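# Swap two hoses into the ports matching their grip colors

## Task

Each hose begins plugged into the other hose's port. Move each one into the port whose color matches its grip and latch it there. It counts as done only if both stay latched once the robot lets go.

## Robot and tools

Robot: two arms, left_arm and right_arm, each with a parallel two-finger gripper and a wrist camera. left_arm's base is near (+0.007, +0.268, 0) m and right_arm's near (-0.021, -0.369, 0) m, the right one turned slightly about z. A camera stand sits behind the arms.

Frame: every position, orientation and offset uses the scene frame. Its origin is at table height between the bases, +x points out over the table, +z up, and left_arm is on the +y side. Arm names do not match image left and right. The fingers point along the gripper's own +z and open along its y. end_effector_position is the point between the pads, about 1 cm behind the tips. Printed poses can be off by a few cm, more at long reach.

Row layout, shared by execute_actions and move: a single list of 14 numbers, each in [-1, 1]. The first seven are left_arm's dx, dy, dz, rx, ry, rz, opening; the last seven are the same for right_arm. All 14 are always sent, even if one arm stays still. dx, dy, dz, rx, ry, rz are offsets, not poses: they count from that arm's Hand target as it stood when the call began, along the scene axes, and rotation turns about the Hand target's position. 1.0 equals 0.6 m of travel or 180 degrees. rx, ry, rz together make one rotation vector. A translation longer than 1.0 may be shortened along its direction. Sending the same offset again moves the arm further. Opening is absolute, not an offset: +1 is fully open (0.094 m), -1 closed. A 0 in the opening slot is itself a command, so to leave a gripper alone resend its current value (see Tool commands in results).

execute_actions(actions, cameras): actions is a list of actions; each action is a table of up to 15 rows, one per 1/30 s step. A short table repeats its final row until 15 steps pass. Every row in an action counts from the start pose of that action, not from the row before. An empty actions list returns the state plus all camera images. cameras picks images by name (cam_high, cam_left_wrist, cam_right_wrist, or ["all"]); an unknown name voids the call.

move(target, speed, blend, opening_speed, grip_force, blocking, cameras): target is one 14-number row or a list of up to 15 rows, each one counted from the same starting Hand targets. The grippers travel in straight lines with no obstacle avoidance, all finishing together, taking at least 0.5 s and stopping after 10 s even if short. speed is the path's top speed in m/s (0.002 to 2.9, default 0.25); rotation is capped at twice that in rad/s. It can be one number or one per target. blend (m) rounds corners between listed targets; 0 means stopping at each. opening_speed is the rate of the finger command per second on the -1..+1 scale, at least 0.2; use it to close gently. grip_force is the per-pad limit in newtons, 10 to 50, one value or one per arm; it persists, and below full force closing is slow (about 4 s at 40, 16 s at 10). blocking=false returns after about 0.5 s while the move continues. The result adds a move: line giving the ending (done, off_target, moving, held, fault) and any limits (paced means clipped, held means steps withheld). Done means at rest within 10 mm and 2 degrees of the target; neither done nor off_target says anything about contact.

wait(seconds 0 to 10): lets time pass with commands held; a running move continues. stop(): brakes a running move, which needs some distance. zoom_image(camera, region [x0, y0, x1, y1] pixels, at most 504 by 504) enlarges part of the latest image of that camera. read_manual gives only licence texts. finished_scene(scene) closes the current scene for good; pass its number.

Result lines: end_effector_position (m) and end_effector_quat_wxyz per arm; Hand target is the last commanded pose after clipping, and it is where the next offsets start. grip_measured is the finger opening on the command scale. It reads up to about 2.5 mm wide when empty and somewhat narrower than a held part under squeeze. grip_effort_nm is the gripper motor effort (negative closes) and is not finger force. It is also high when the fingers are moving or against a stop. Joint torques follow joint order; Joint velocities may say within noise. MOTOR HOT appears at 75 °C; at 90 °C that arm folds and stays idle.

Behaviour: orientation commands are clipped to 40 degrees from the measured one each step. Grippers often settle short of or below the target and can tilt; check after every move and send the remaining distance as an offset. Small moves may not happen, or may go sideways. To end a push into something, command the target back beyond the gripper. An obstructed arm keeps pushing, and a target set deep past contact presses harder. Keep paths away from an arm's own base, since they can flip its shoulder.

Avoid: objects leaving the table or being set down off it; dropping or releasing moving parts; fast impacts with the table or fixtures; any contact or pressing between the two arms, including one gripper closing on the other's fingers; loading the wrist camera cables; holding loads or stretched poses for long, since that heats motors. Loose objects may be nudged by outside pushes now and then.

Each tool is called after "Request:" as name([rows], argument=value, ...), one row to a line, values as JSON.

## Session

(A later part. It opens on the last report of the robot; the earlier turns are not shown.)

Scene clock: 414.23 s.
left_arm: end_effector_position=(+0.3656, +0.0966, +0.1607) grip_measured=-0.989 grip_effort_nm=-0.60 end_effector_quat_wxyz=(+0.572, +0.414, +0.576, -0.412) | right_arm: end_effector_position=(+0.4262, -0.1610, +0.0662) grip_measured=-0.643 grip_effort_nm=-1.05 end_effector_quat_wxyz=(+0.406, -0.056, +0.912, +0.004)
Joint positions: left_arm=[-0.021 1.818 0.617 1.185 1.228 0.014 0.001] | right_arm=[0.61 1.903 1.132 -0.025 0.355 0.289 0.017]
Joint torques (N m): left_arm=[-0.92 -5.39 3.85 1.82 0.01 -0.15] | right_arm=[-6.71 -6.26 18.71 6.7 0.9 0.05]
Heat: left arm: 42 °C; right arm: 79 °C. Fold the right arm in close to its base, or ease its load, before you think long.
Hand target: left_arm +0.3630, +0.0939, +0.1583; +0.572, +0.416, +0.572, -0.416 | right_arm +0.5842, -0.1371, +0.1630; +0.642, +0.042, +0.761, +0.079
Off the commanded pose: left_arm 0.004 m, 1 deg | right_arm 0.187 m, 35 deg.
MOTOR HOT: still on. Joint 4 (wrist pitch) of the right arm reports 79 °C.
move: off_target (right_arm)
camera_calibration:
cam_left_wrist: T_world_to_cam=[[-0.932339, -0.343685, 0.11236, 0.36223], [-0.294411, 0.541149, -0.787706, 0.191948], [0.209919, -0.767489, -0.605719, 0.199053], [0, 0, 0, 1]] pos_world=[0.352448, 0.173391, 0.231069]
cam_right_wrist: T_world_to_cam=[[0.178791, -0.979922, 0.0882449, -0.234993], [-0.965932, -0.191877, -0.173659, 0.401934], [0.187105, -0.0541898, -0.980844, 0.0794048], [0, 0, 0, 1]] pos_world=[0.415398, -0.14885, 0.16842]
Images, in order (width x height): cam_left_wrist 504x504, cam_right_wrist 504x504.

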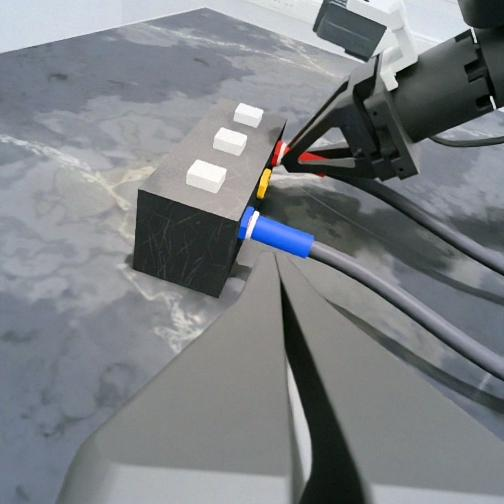

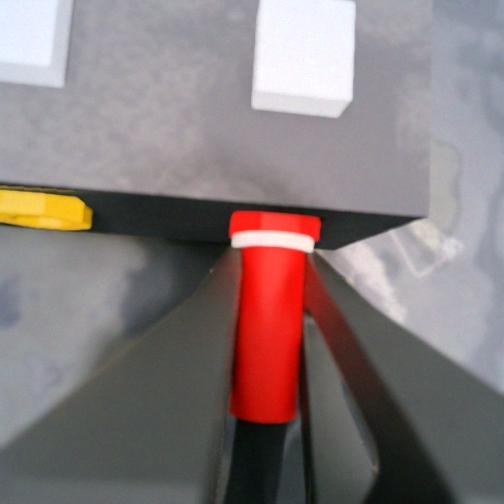

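Request:
move([
  [0,0,0,0,0,0,-1,-0.257,-0.033,-0.147,-0.02,0.12,0.0,-0.8],
  [0,0,0,0,0,0,-1,-0.31,-0.038,-0.147,-0.02,0.12,0.0,-0.8],
], speed=0.2, blend=[0.004,0], cameras=["cam_left_wrist","cam_right_wrist"])

Request:
zoom_image(camera="cam_left_wrist", region=[240, 120, 340, 200])

Scene clock: 415.87 s.
left_arm: end_effector_position=(+0.3656, +0.0966, +0.1607) grip_measured=-0.989 grip_effort_nm=-0.60 end_effector_quat_wxyz=(+0.572, +0.414, +0.576, -0.412) | right_arm: end_effector_position=(+0.4166, -0.1591, +0.0613) grip_measured=-0.643 grip_effort_nm=-1.04 end_effector_quat_wxyz=(+0.487, -0.003, +0.872, +0.043)
Joint positions: left_arm=[-0.021 1.818 0.617 1.185 1.228 0.014 0.001] | right_arm=[0.648 1.89 0.913 0.368 0.426 0.366 0.017]
Joint torques (N m): left_arm=[-0.91 -5.42 3.86 1.82 0.02 -0.15] | right_arm=[3.59 -14.53 2.78 1.62 0.81 1.02]
Heat: left arm: 42 °C; right arm: 79 °C. Fold the right arm in close to its base, or ease its load, before you think long.
Hand target: left_arm +0.3630, +0.0939, +0.1583; +0.572, +0.416, +0.572, -0.416 | right_arm +0.3982, -0.1601, +0.0747; +0.489, +0.036, +0.870, +0.046
Off the commanded pose: left_arm 0.004 m, 1 deg | right_arm 0.023 m, 4 deg.
MOTOR HOT: still on. Joint 4 (wrist pitch) of the right arm reports 79 °C.
move: off_target (right_arm)
camera_calibration:
cam_left_wrist: T_world_to_cam=[[-0.932339, -0.343685, 0.11236, 0.36223], [-0.294411, 0.541149, -0.787706, 0.191948], [0.209919, -0.767489, -0.605719, 0.199053], [0, 0, 0, 1]] pos_world=[0.352448, 0.173391, 0.231069]
cam_right_wrist: T_world_to_cam=[[0.109356, -0.99396, -0.00923092, -0.198402], [-0.92845, -0.0988228, -0.358072, 0.40261], [0.354997, 0.0477276, -0.933648, 0.0198765], [0, 0, 0, 1]] pos_world=[0.388443, -0.158365, 0.16089]
Images, in order (width x height): cam_left_wrist 504x504, cam_right_wrist 504x504.

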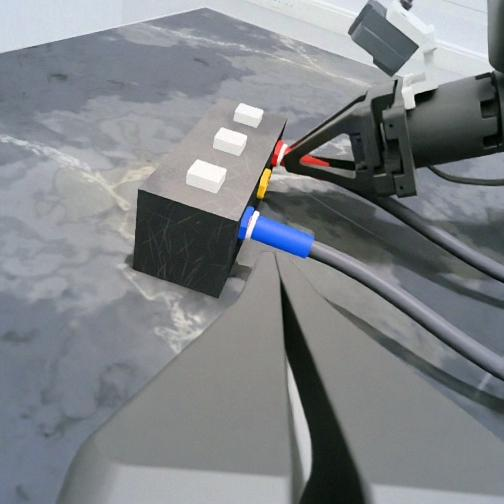

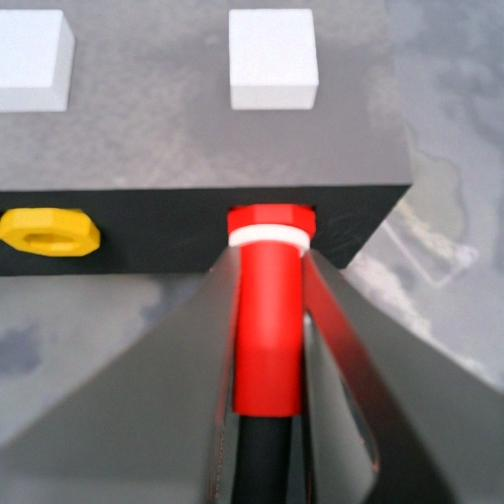

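Scaled by 5.040 from the camera's 504x504 image, which has a finer 720x720 frame.

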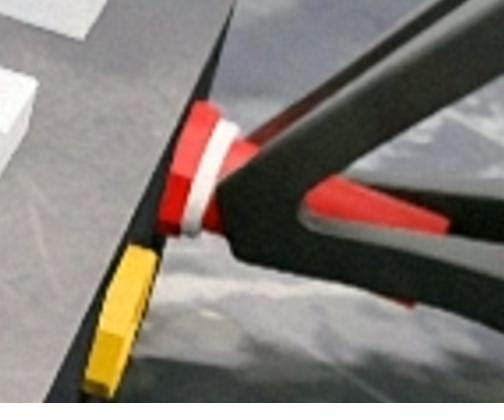

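Request:
move([
  [0,0,0,0,0,0,-1,0.035,0.003,-0.01,0,0,0,-0.8],
  [0,0,0,0,0,0,-1,0.035,0.003,-0.01,0,0,0,-0.2],
  [0,0,0,0,0,0,-1,-0.08,-0.01,0.01,0,0,0,-0.2],
  [0,0,0,0,0,0,-1,-0.12,-0.05,0.15,0,0.03,0,-0.2],
], speed=0.15, cameras=["all"])

Request:
zoom_image(camera="cam_left_wrist", region=[220, 110, 340, 270])

Request:
zoom_image(camera="cam_right_wrist", region=[50, 20, 450, 280])

Scene clock: 420.00 s.
left_arm: end_effector_position=(+0.3656, +0.0966, +0.1607) grip_measured=-0.989 grip_effort_nm=-0.60 end_effector_quat_wxyz=(+0.572, +0.414, +0.576, -0.412) | right_arm: end_effector_position=(+0.3196, -0.1941, +0.1440) grip_measured=-0.202 grip_effort_nm=0.11 end_effector_quat_wxyz=(+0.430, +0.024, +0.902, +0.025)
Joint positions: left_arm=[-0.021 1.818 0.617 1.185 1.228 0.014 0.001] | right_arm=[0.746 1.389 0.881 -0.29 0.5 0.541 0.037]
Joint torques (N m): left_arm=[-0.9 -5.42 3.85 1.81 0.01 -0.15] | right_arm=[-0.14 -7.1 9.94 1.9 0.16 0.2]
Heat: left arm: 42 °C; right arm: 76 °C. Fold the right arm in close to its base, or ease its load, before you think long.
Hand target: left_arm +0.3630, +0.0939, +0.1583; +0.572, +0.416, +0.572, -0.416 | right_arm +0.3262, -0.1900, +0.1648; +0.448, +0.038, +0.892, +0.044
Off the commanded pose: left_arm 0.004 m, 1 deg | right_arm 0.022 m, 4 deg.
MOTOR HOT: still on. Joint 4 (wrist pitch) of the right arm reports 76 °C.
move: off_target (right_arm); target 2's new opening was sent with right_arm's hand 0.008 m and 5 deg from that target
camera_calibration:
cam_left_wrist: T_world_to_cam=[[-0.932339, -0.343685, 0.11236, 0.36223], [-0.294411, 0.541149, -0.787706, 0.191948], [0.209919, -0.767489, -0.605719, 0.199053], [0, 0, 0, 1]] pos_world=[0.352448, 0.173391, 0.231069]
cam_right_wrist: T_world_to_cam=[[0.0483601, -0.998764, -0.0115026, -0.202862], [-0.971385, -0.0443472, -0.233332, 0.345086], [0.232533, 0.0224574, -0.972329, 0.172964], [0, 0, 0, 1]] pos_world=[0.304802, -0.191192, 0.246364]

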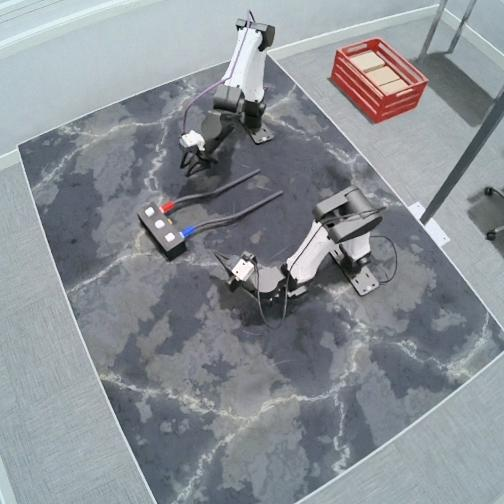

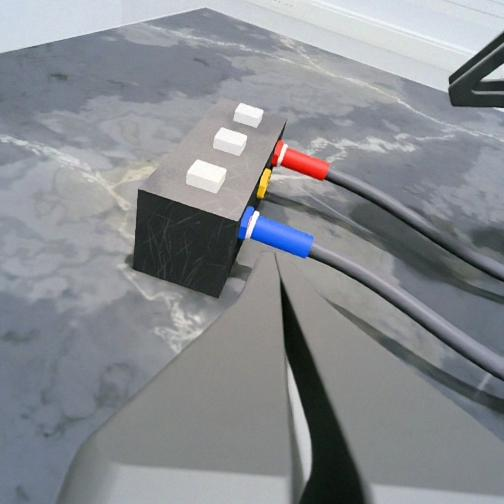

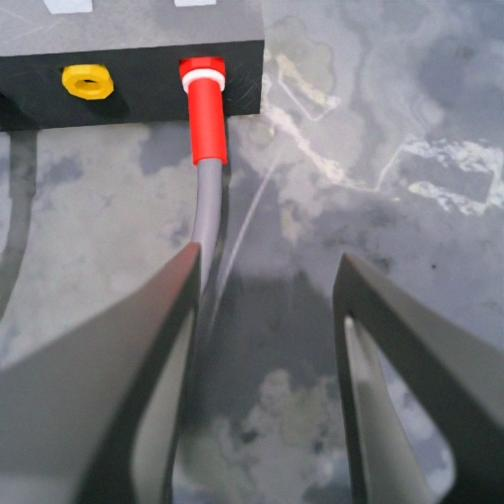

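Scaled by 3.150 from the camera's 504x504 image, which has a finer 720x720 frame.

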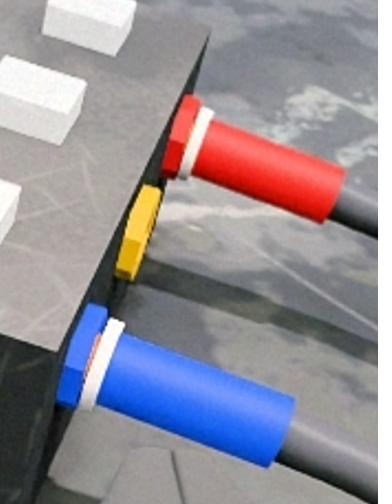

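Scaled by 1.260 from the camera's 504x504 image, which has a finer 720x720 frame.

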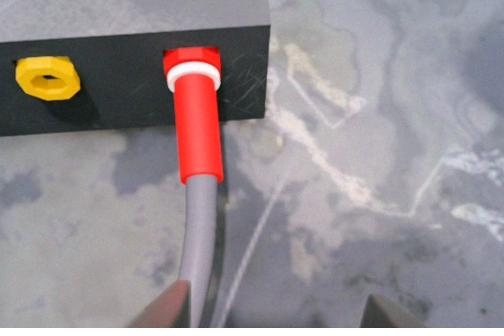

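Request:
move([
  [0,0,0,0,0,0,-1,0.0,0.12,-0.0,0,0,0.0,-0.2],
  [0,0,0,0,0,0,-1,0.05,0.235,-0.1,-0.0154,-0.033,0.0332,-0.2],
], speed=0.15, blend=[0.03,0], cameras=["cam_left_wrist","cam_right_wrist"])

Scene clock: 422.63 s.
left_arm: end_effector_position=(+0.3656, +0.0966, +0.1607) grip_measured=-0.989 grip_effort_nm=-0.60 end_effector_quat_wxyz=(+0.572, +0.414, +0.576, -0.412) | right_arm: end_effector_position=(+0.3478, -0.0582, +0.0946) grip_measured=-0.202 grip_effort_nm=0.11 end_effector_quat_wxyz=(+0.477, -0.028, +0.878, +0.040)
Joint positions: left_arm=[-0.021 1.818 0.617 1.185 1.228 0.014 0.001] | right_arm=[0.972 1.867 1.101 0.017 0.651 0.566 0.037]
Joint torques (N m): left_arm=[-0.91 -5.42 3.84 1.82 0.02 -0.15] | right_arm=[0.42 -7.76 9.59 2.13 0.38 0]
Heat: left arm: 42 °C; right arm: 75 °C. Fold the right arm in close to its base, or ease its load, before you think long.
Hand target: left_arm +0.3630, +0.0939, +0.1583; +0.572, +0.416, +0.572, -0.416 | right_arm +0.3562, -0.0490, +0.1047; +0.491, -0.022, +0.869, +0.048
Off the commanded pose: left_arm 0.004 m, 1 deg | right_arm 0.016 m, 2 deg.
MOTOR HOT: still on. Joint 4 (wrist pitch) of the right arm reports 75 °C.
move: off_target (right_arm)
camera_calibration:
cam_left_wrist: T_world_to_cam=[[-0.932339, -0.343685, 0.11236, 0.36223], [-0.294411, 0.541149, -0.787706, 0.191948], [0.209919, -0.767489, -0.605719, 0.199053], [0, 0, 0, 1]] pos_world=[0.352448, 0.173391, 0.231069]
cam_right_wrist: T_world_to_cam=[[0.151431, -0.988319, 0.0171432, -0.107105], [-0.930512, -0.148382, -0.334858, 0.356304], [0.333491, 0.034756, -0.942113, 0.0780681], [0, 0, 0, 1]] pos_world=[0.32173, -0.0556984, 0.194697]
Images, in order (width x height): cam_left_wrist 504x504, cam_right_wrist 504x504.

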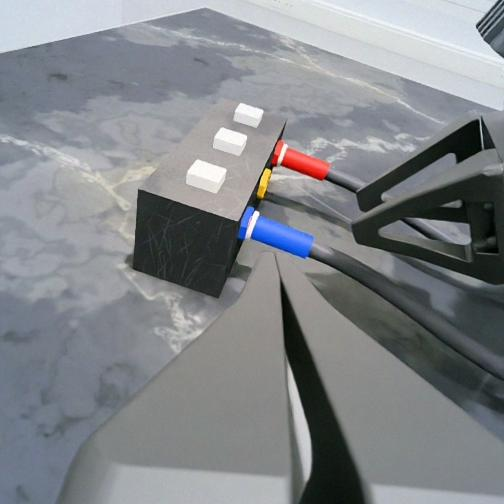

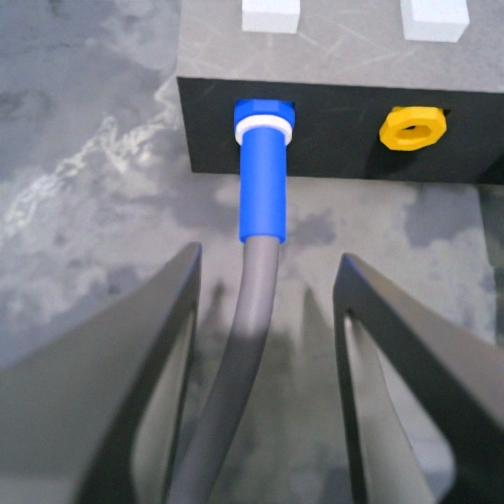

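Request:
move(target=[0,0,0,0,0,0,-1,0.09,0.0133,-0.06,0,0,0,-0.2], speed=0.1, cameras=["cam_left_wrist","cam_right_wrist"])

Request:
zoom_image(camera="cam_left_wrist", region=[220, 190, 340, 286])

Scene clock: 424.07 s.
left_arm: end_effector_position=(+0.3656, +0.0966, +0.1607) grip_measured=-0.989 grip_effort_nm=-0.60 end_effector_quat_wxyz=(+0.572, +0.414, +0.576, -0.412) | right_arm: end_effector_position=(+0.4009, -0.0503, +0.0611) grip_measured=-0.202 grip_effort_nm=0.11 end_effector_quat_wxyz=(+0.480, -0.025, +0.876, +0.036)
Joint positions: left_arm=[-0.021 1.818 0.617 1.185 1.228 0.014 0.001] | right_arm=[0.885 2.069 1.226 0.137 0.598 0.494 0.037]
Joint torques (N m): left_arm=[-0.88 -5.41 3.86 1.82 0.01 -0.15] | right_arm=[0.06 -9.21 9.37 2.19 0.19 0]
Heat: left arm: 42 °C; right arm: 74 °C. Fold the right arm in close to its base, or ease its load, before you think long.
Hand target: left_arm +0.3630, +0.0939, +0.1583; +0.572, +0.416, +0.572, -0.416 | right_arm +0.4102, -0.0411, +0.0689; +0.491, -0.022, +0.869, +0.048
Off the commanded pose: left_arm 0.004 m, 1 deg | right_arm 0.015 m, 2 deg.
MOTOR HOT: still on. Joint 4 (wrist pitch) of the right arm reports 74 °C.
move: off_target (right_arm)
camera_calibration:
cam_left_wrist: T_world_to_cam=[[-0.932339, -0.343685, 0.11236, 0.36223], [-0.294411, 0.541149, -0.787706, 0.191948], [0.209919, -0.767489, -0.605719, 0.199053], [0, 0, 0, 1]] pos_world=[0.352448, 0.173391, 0.231069]
cam_right_wrist: T_world_to_cam=[[0.142342, -0.989568, 0.0222047, -0.103445], [-0.929354, -0.141333, -0.341066, 0.395926], [0.340647, 0.0279119, -0.939777, 0.0250775], [0, 0, 0, 1]] pos_world=[0.374137, -0.0471079, 0.160901]
Images, in order (width x height): cam_left_wrist 504x504, cam_right_wrist 504x504.

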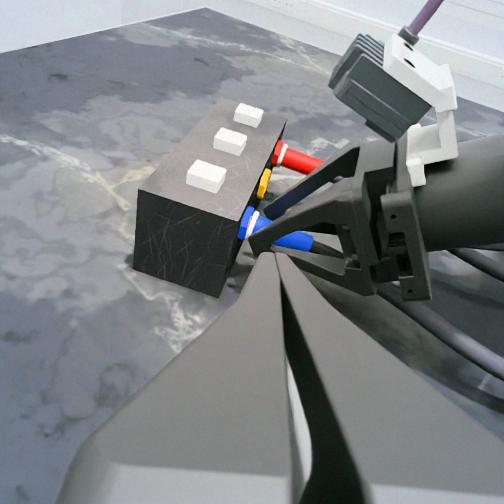

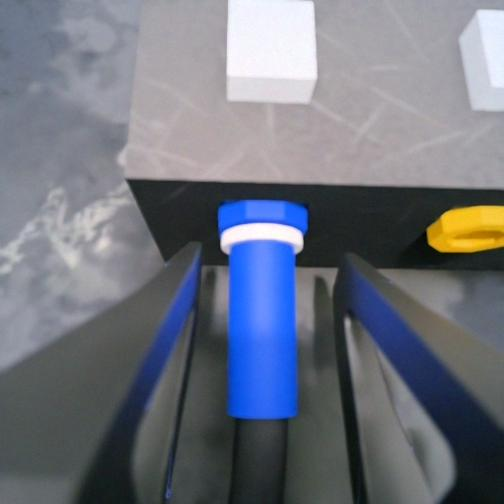

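Scaled by 4.200 from the camera's 504x504 image, which has a finer 720x720 frame.

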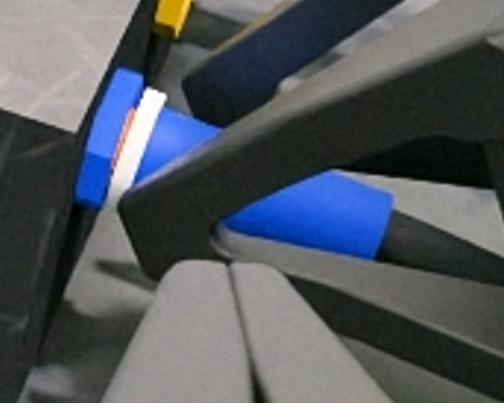

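Request:
move([
  [0,0,0,0,0,0,-1,0,0.002,0,0,0,0,-0.8],
  [0,0,0,0,0,0,-1,0.06,0.006,0.035,0.008,-0.03,-0.005,-0.8],
  [0,0,0,0,0,0,-1,0.12,0.012,0.065,0.016,-0.06,-0.01,-0.8],
], speed=0.15, blend=[0,0.004,0], cameras=["cam_left_wrist","cam_right_wrist"])

Request:
zoom_image(camera="cam_left_wrist", region=[220, 190, 320, 270])

Request:
move([
  [0,0,0,0,0,0,-1,-0.12,-0.01,-0.06,-0.016,0.06,0.005,-0.8],
], speed=0.2, cameras=["cam_left_wrist","cam_right_wrist"])

Request:
zoom_image(camera="cam_left_wrist", region=[220, 190, 320, 270])

Scene clock: 426.17 s.
left_arm: end_effector_position=(+0.3656, +0.0966, +0.1607) grip_measured=-0.989 grip_effort_nm=-0.61 end_effector_quat_wxyz=(+0.572, +0.414, +0.576, -0.412) | right_arm: end_effector_position=(+0.4061, -0.0505, +0.0630) grip_measured=-0.642 grip_effort_nm=-1.04 end_effector_quat_wxyz=(+0.481, -0.070, +0.874, +0.001)
Joint positions: left_arm=[-0.021 1.818 0.617 1.185 1.228 0.014 0.001] | right_arm=[0.881 2.083 1.262 0.104 0.611 0.385 0.017]
Joint torques (N m): left_arm=[-0.9 -5.42 3.84 1.82 0.01 -0.15] | right_arm=[-6.2 -6.57 14.83 4.59 0.32 -0.15]
Heat: left arm: 42 °C; right arm: 74 °C. Fold the right arm in close to its base, or ease its load, before you think long.
Hand target: left_arm +0.3630, +0.0939, +0.1583; +0.572, +0.416, +0.572, -0.416 | right_arm +0.4823, -0.0340, +0.1079; +0.572, +0.000, +0.818, +0.060
Off the commanded pose: left_arm 0.004 m, 1 deg | right_arm 0.090 m, 16 deg.
MOTOR HOT: still on. Joint 4 (wrist pitch) of the right arm reports 74 °C.
move: off_target (right_arm)
camera_calibration:
cam_left_wrist: T_world_to_cam=[[-0.932339, -0.343685, 0.11236, 0.36223], [-0.294411, 0.541149, -0.787706, 0.191948], [0.209919, -0.767489, -0.605719, 0.199053], [0, 0, 0, 1]] pos_world=[0.352448, 0.173391, 0.231069]
cam_right_wrist: T_world_to_cam=[[0.185728, -0.974357, 0.127022, -0.127867], [-0.918716, -0.218046, -0.329266, 0.392401], [0.348519, -0.0555431, -0.935654, 0.0174412], [0, 0, 0, 1]] pos_world=[0.378175, -0.0380572, 0.161765]
Images, in order (width x height): cam_left_wrist 504x504, cam_right_wrist 504x504.

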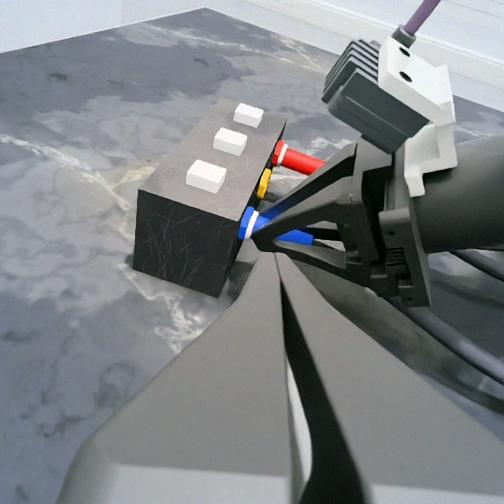

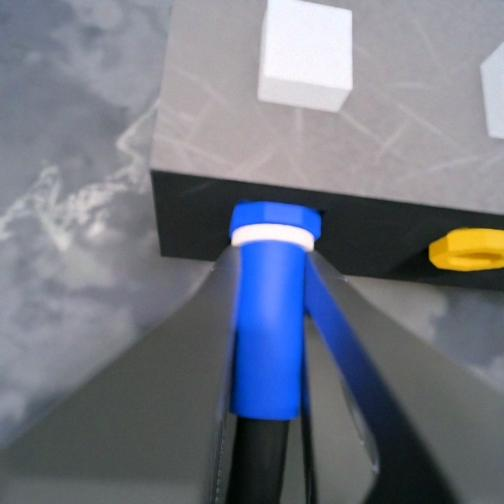

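Scaled by 5.040 from the camera's 504x504 image, which has a finer 720x720 frame.

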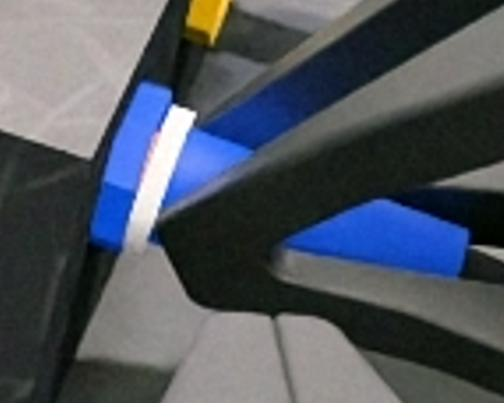

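Scene clock: 427.03 s.
left_arm: end_effector_position=(+0.3656, +0.0966, +0.1607) grip_measured=-0.989 grip_effort_nm=-0.60 end_effector_quat_wxyz=(+0.572, +0.414, +0.576, -0.412) | right_arm: end_effector_position=(+0.4026, -0.0494, +0.0611) grip_measured=-0.642 grip_effort_nm=-1.05 end_effector_quat_wxyz=(+0.477, -0.039, +0.878, +0.016)
Joint positions: left_arm=[-0.021 1.818 0.617 1.185 1.228 0.014 0.001] | right_arm=[0.888 2.083 1.262 0.091 0.616 0.465 0.017]
Joint torques (N m): left_arm=[-0.91 -5.41 3.86 1.82 0.02 -0.14] | right_arm=[0.24 -10.35 8.12 2.38 0.17 0.47]
Heat: left arm: 42 °C; right arm: 74 °C. Fold the right arm in close to its base, or ease its load, before you think long.
Hand target: left_arm +0.3630, +0.0939, +0.1583; +0.572, +0.416, +0.572, -0.416 | right_arm +0.4102, -0.0398, +0.0719; +0.492, -0.015, +0.869, +0.044
Off the commanded pose: left_arm 0.004 m, 1 deg | right_arm 0.016 m, 5 deg.
MOTOR HOT: still on. Joint 4 (wrist pitch) of the right arm reports 74 °C.
move: off_target (right_arm)
camera_calibration:
cam_left_wrist: T_world_to_cam=[[-0.932339, -0.343685, 0.11236, 0.36223], [-0.294411, 0.541149, -0.787706, 0.191948], [0.209919, -0.767489, -0.605719, 0.199053], [0, 0, 0, 1]] pos_world=[0.352448, 0.173391, 0.231069]
cam_right_wrist: T_world_to_cam=[[0.148411, -0.986343, 0.0714255, -0.108046], [-0.930125, -0.163755, -0.328713, 0.396048], [0.33592, -0.0176503, -0.941725, 0.0243424], [0, 0, 0, 1]] pos_world=[0.376232, -0.0412861, 0.160827]
Images, in order (width x height): cam_left_wrist 504x504, cam_right_wrist 504x504.

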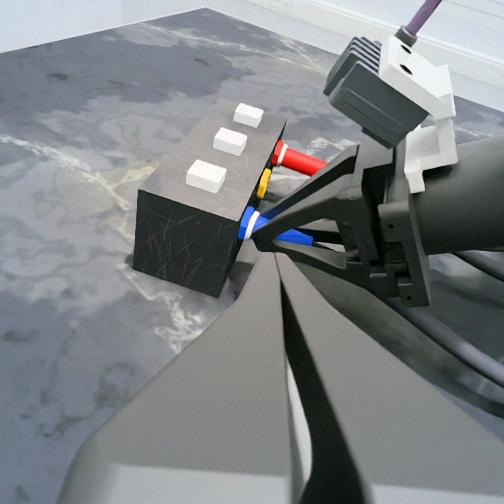

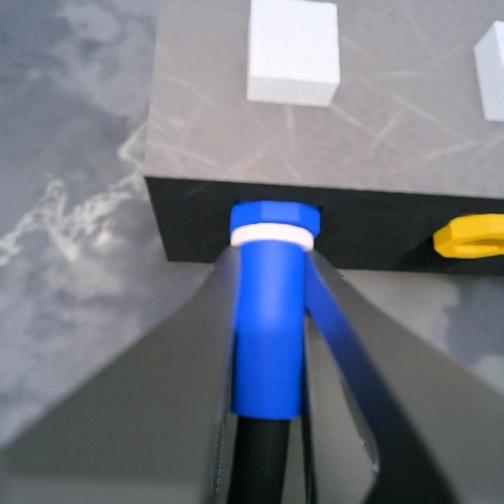

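Scaled by 5.040 from the camera's 504x504 image, which has a finer 720x720 frame.

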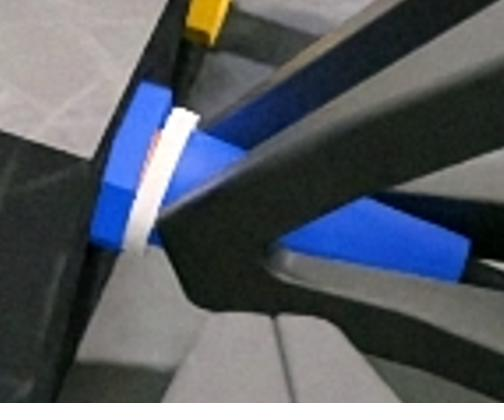

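Request:
move([
  [0,0,0,0,0,0,-1,-0.12,-0.012,-0.005,-0.0,0.0,0.0,-0.8],
], speed=0.15, cameras=["cam_left_wrist"])

Request:
zoom_image(camera="cam_left_wrist", region=[220, 190, 320, 270])

Scene clock: 428.27 s.
left_arm: end_effector_position=(+0.3656, +0.0966, +0.1607) grip_measured=-0.989 grip_effort_nm=-0.60 end_effector_quat_wxyz=(+0.572, +0.414, +0.576, -0.412) | right_arm: end_effector_position=(+0.3950, -0.0481, +0.0607) grip_measured=-0.642 grip_effort_nm=-1.05 end_effector_quat_wxyz=(+0.520, +0.004, +0.851, +0.073)
Joint positions: left_arm=[-0.021 1.818 0.617 1.185 1.228 0.014 0.001] | right_arm=[0.905 2.07 1.115 0.366 0.63 0.519 0.017]
Joint torques (N m): left_arm=[-0.9 -5.41 3.85 1.82 0.02 -0.15] | right_arm=[8.66 -19.04 0.57 0.14 0.96 0.57]
Heat: left arm: 42 °C; right arm: 73 °C. Fold the right arm in close to its base, or ease its load, before you think long.
Hand target: left_arm +0.3630, +0.0939, +0.1583; +0.572, +0.416, +0.572, -0.416 | right_arm +0.3382, -0.0470, +0.0688; +0.492, -0.015, +0.870, +0.044
Off the commanded pose: left_arm 0.004 m, 1 deg | right_arm 0.057 m, 6 deg.
MOTOR HOT: still on. Joint 4 (wrist pitch) of the right arm reports 73 °C.
move: off_target (right_arm)
camera_calibration:
cam_left_wrist: T_world_to_cam=[[-0.932339, -0.343685, 0.11236, 0.36223], [-0.294411, 0.541149, -0.787706, 0.191948], [0.209919, -0.767489, -0.605719, 0.199053], [0, 0, 0, 1]] pos_world=[0.352448, 0.173391, 0.231069]
Images, in order (width x height): cam_left_wrist 504x504.

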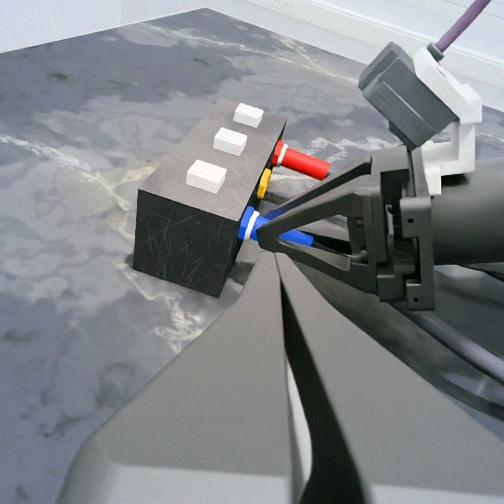

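Scaled by 5.040 from the camera's 504x504 image, which has a finer 720x720 frame.

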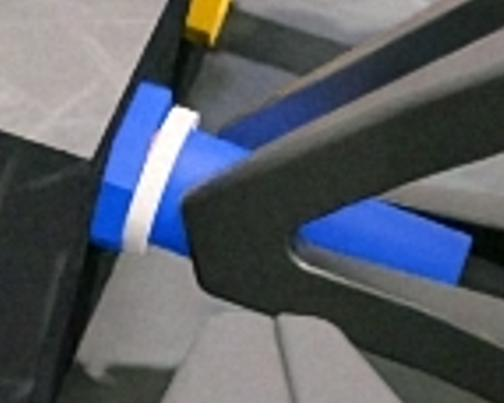

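Request:
move([
  [0,0,0,0,0,0,-1,0.09,0.004,-0.01,0,0,0,-0.8],
  [0,0,0,0,0,0,-1,0.09,0.004,-0.01,0,0,0,-0.1],
  [0,0,0,0,0,0,-1,0.0,-0.005,0.02,0,0,0,-0.1],
  [0,0,0,0,0,0,-1,-0.05,-0.03,0.15,0,0.03,0,-0.1],
], speed=0.15, cameras=["all"])

Request:
zoom_image(camera="cam_left_wrist", region=[220, 110, 340, 270])

Scene clock: 432.63 s.
left_arm: end_effector_position=(+0.3656, +0.0966, +0.1607) grip_measured=-0.989 grip_effort_nm=-0.60 end_effector_quat_wxyz=(+0.572, +0.414, +0.576, -0.412) | right_arm: end_effector_position=(+0.3057, -0.0733, +0.1344) grip_measured=-0.102 grip_effort_nm=0.11 end_effector_quat_wxyz=(+0.435, -0.028, +0.900, +0.016)
Joint positions: left_arm=[-0.021 1.818 0.617 1.185 1.228 0.014 0.001] | right_arm=[1.035 1.715 1.178 -0.379 0.671 0.687 0.042]
Joint torques (N m): left_arm=[-0.9 -5.42 3.84 1.82 0.01 -0.15] | right_arm=[0.64 -10.61 9.61 1.66 0.27 0.2]
Heat: left arm: 42 °C; right arm: 71 °C.
Hand target: left_arm +0.3630, +0.0939, +0.1583; +0.572, +0.416, +0.572, -0.416 | right_arm +0.3083, -0.0651, +0.1589; +0.450, -0.013, +0.892, +0.044
Off the commanded pose: left_arm 0.004 m, 1 deg | right_arm 0.026 m, 4 deg.
MOTOR HOT: cleared for the motors of the right arm.
move: off_target (right_arm)
camera_calibration:
cam_left_wrist: T_world_to_cam=[[-0.932339, -0.343685, 0.11236, 0.36223], [-0.294411, 0.541149, -0.787706, 0.191948], [0.209919, -0.767489, -0.605719, 0.199053], [0, 0, 0, 1]] pos_world=[0.352448, 0.173391, 0.231069]
cam_right_wrist: T_world_to_cam=[[0.133519, -0.989808, 0.0495199, -0.115306], [-0.96035, -0.141562, -0.240184, 0.325065], [0.244746, -0.0154872, -0.969463, 0.157317], [0, 0, 0, 1]] pos_world=[0.289069, -0.0656777, 0.236298]

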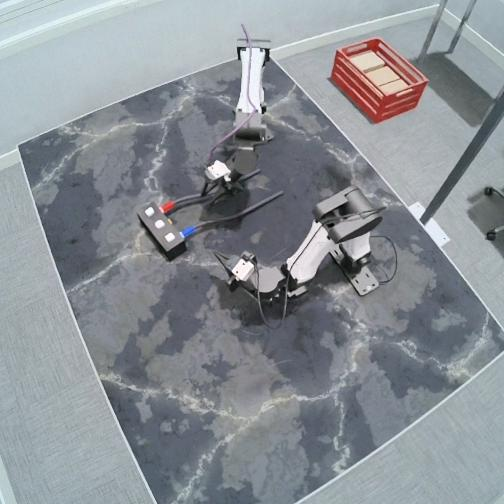

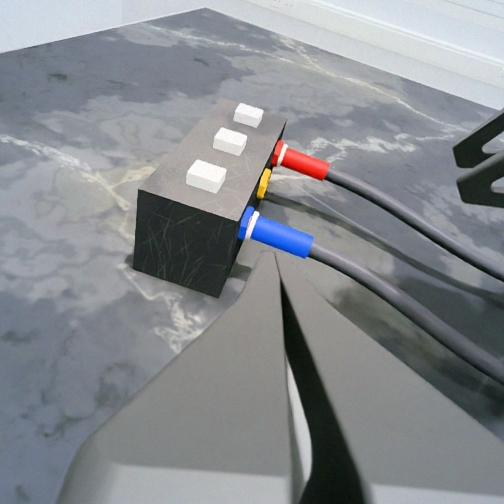

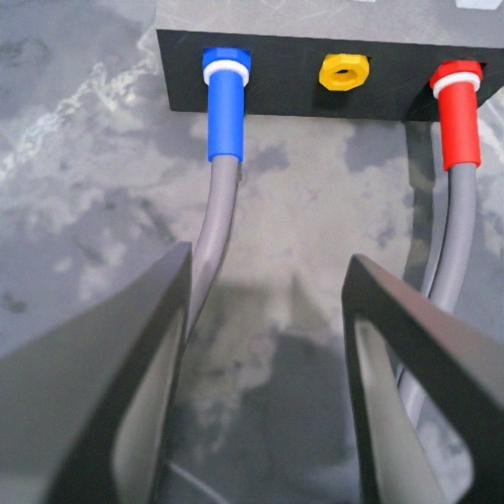

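Scaled by 3.150 from the camera's 504x504 image, which has a finer 720x720 frame.

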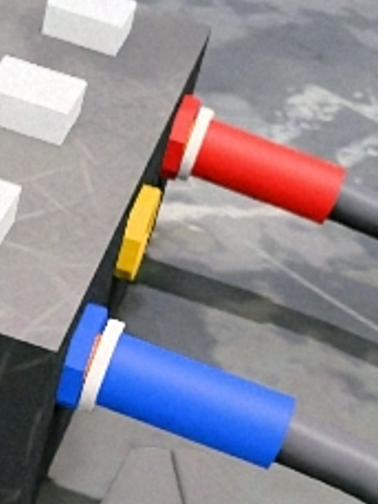

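Request:
execute_actions(actions=[], cameras=["cam_high"])

Scene clock: 433.27 s.
left_arm: end_effector_position=(+0.3656, +0.0966, +0.1607) grip_measured=-0.989 grip_effort_nm=-0.60 end_effector_quat_wxyz=(+0.572, +0.414, +0.576, -0.412) | right_arm: end_effector_position=(+0.3056, -0.0734, +0.1344) grip_measured=-0.102 grip_effort_nm=0.11 end_effector_quat_wxyz=(+0.435, -0.028, +0.900, +0.016)
Joint positions: left_arm=[-0.021 1.818 0.617 1.185 1.228 0.014 0.001] | right_arm=[1.035 1.715 1.178 -0.379 0.671 0.687 0.042]
Joint velocities: within noise
Joint torques (N m): left_arm=[-0.9 -5.42 3.85 1.81 0.02 -0.15] | right_arm=[0.64 -10.61 9.69 1.64 0.27 0.2]
Heat: left arm: 42 °C; right arm: 71 °C.
Hand target: left_arm +0.3630, +0.0939, +0.1583; +0.572, +0.416, +0.572, -0.416 | right_arm +0.3083, -0.0651, +0.1589; +0.450, -0.013, +0.892, +0.044
Tool commands: left_gripper/opening=-1.0 right_gripper/opening=-0.1
Off the commanded pose: left_arm 0.004 m, 1 deg | right_arm 0.026 m, 4 deg.
Images, in order (width x height): cam_high 504x504.

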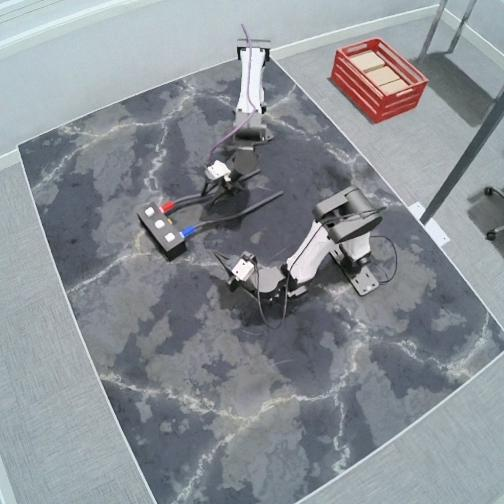

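Request:
finished_scene(scene=1)

The scene is finished: the task was done.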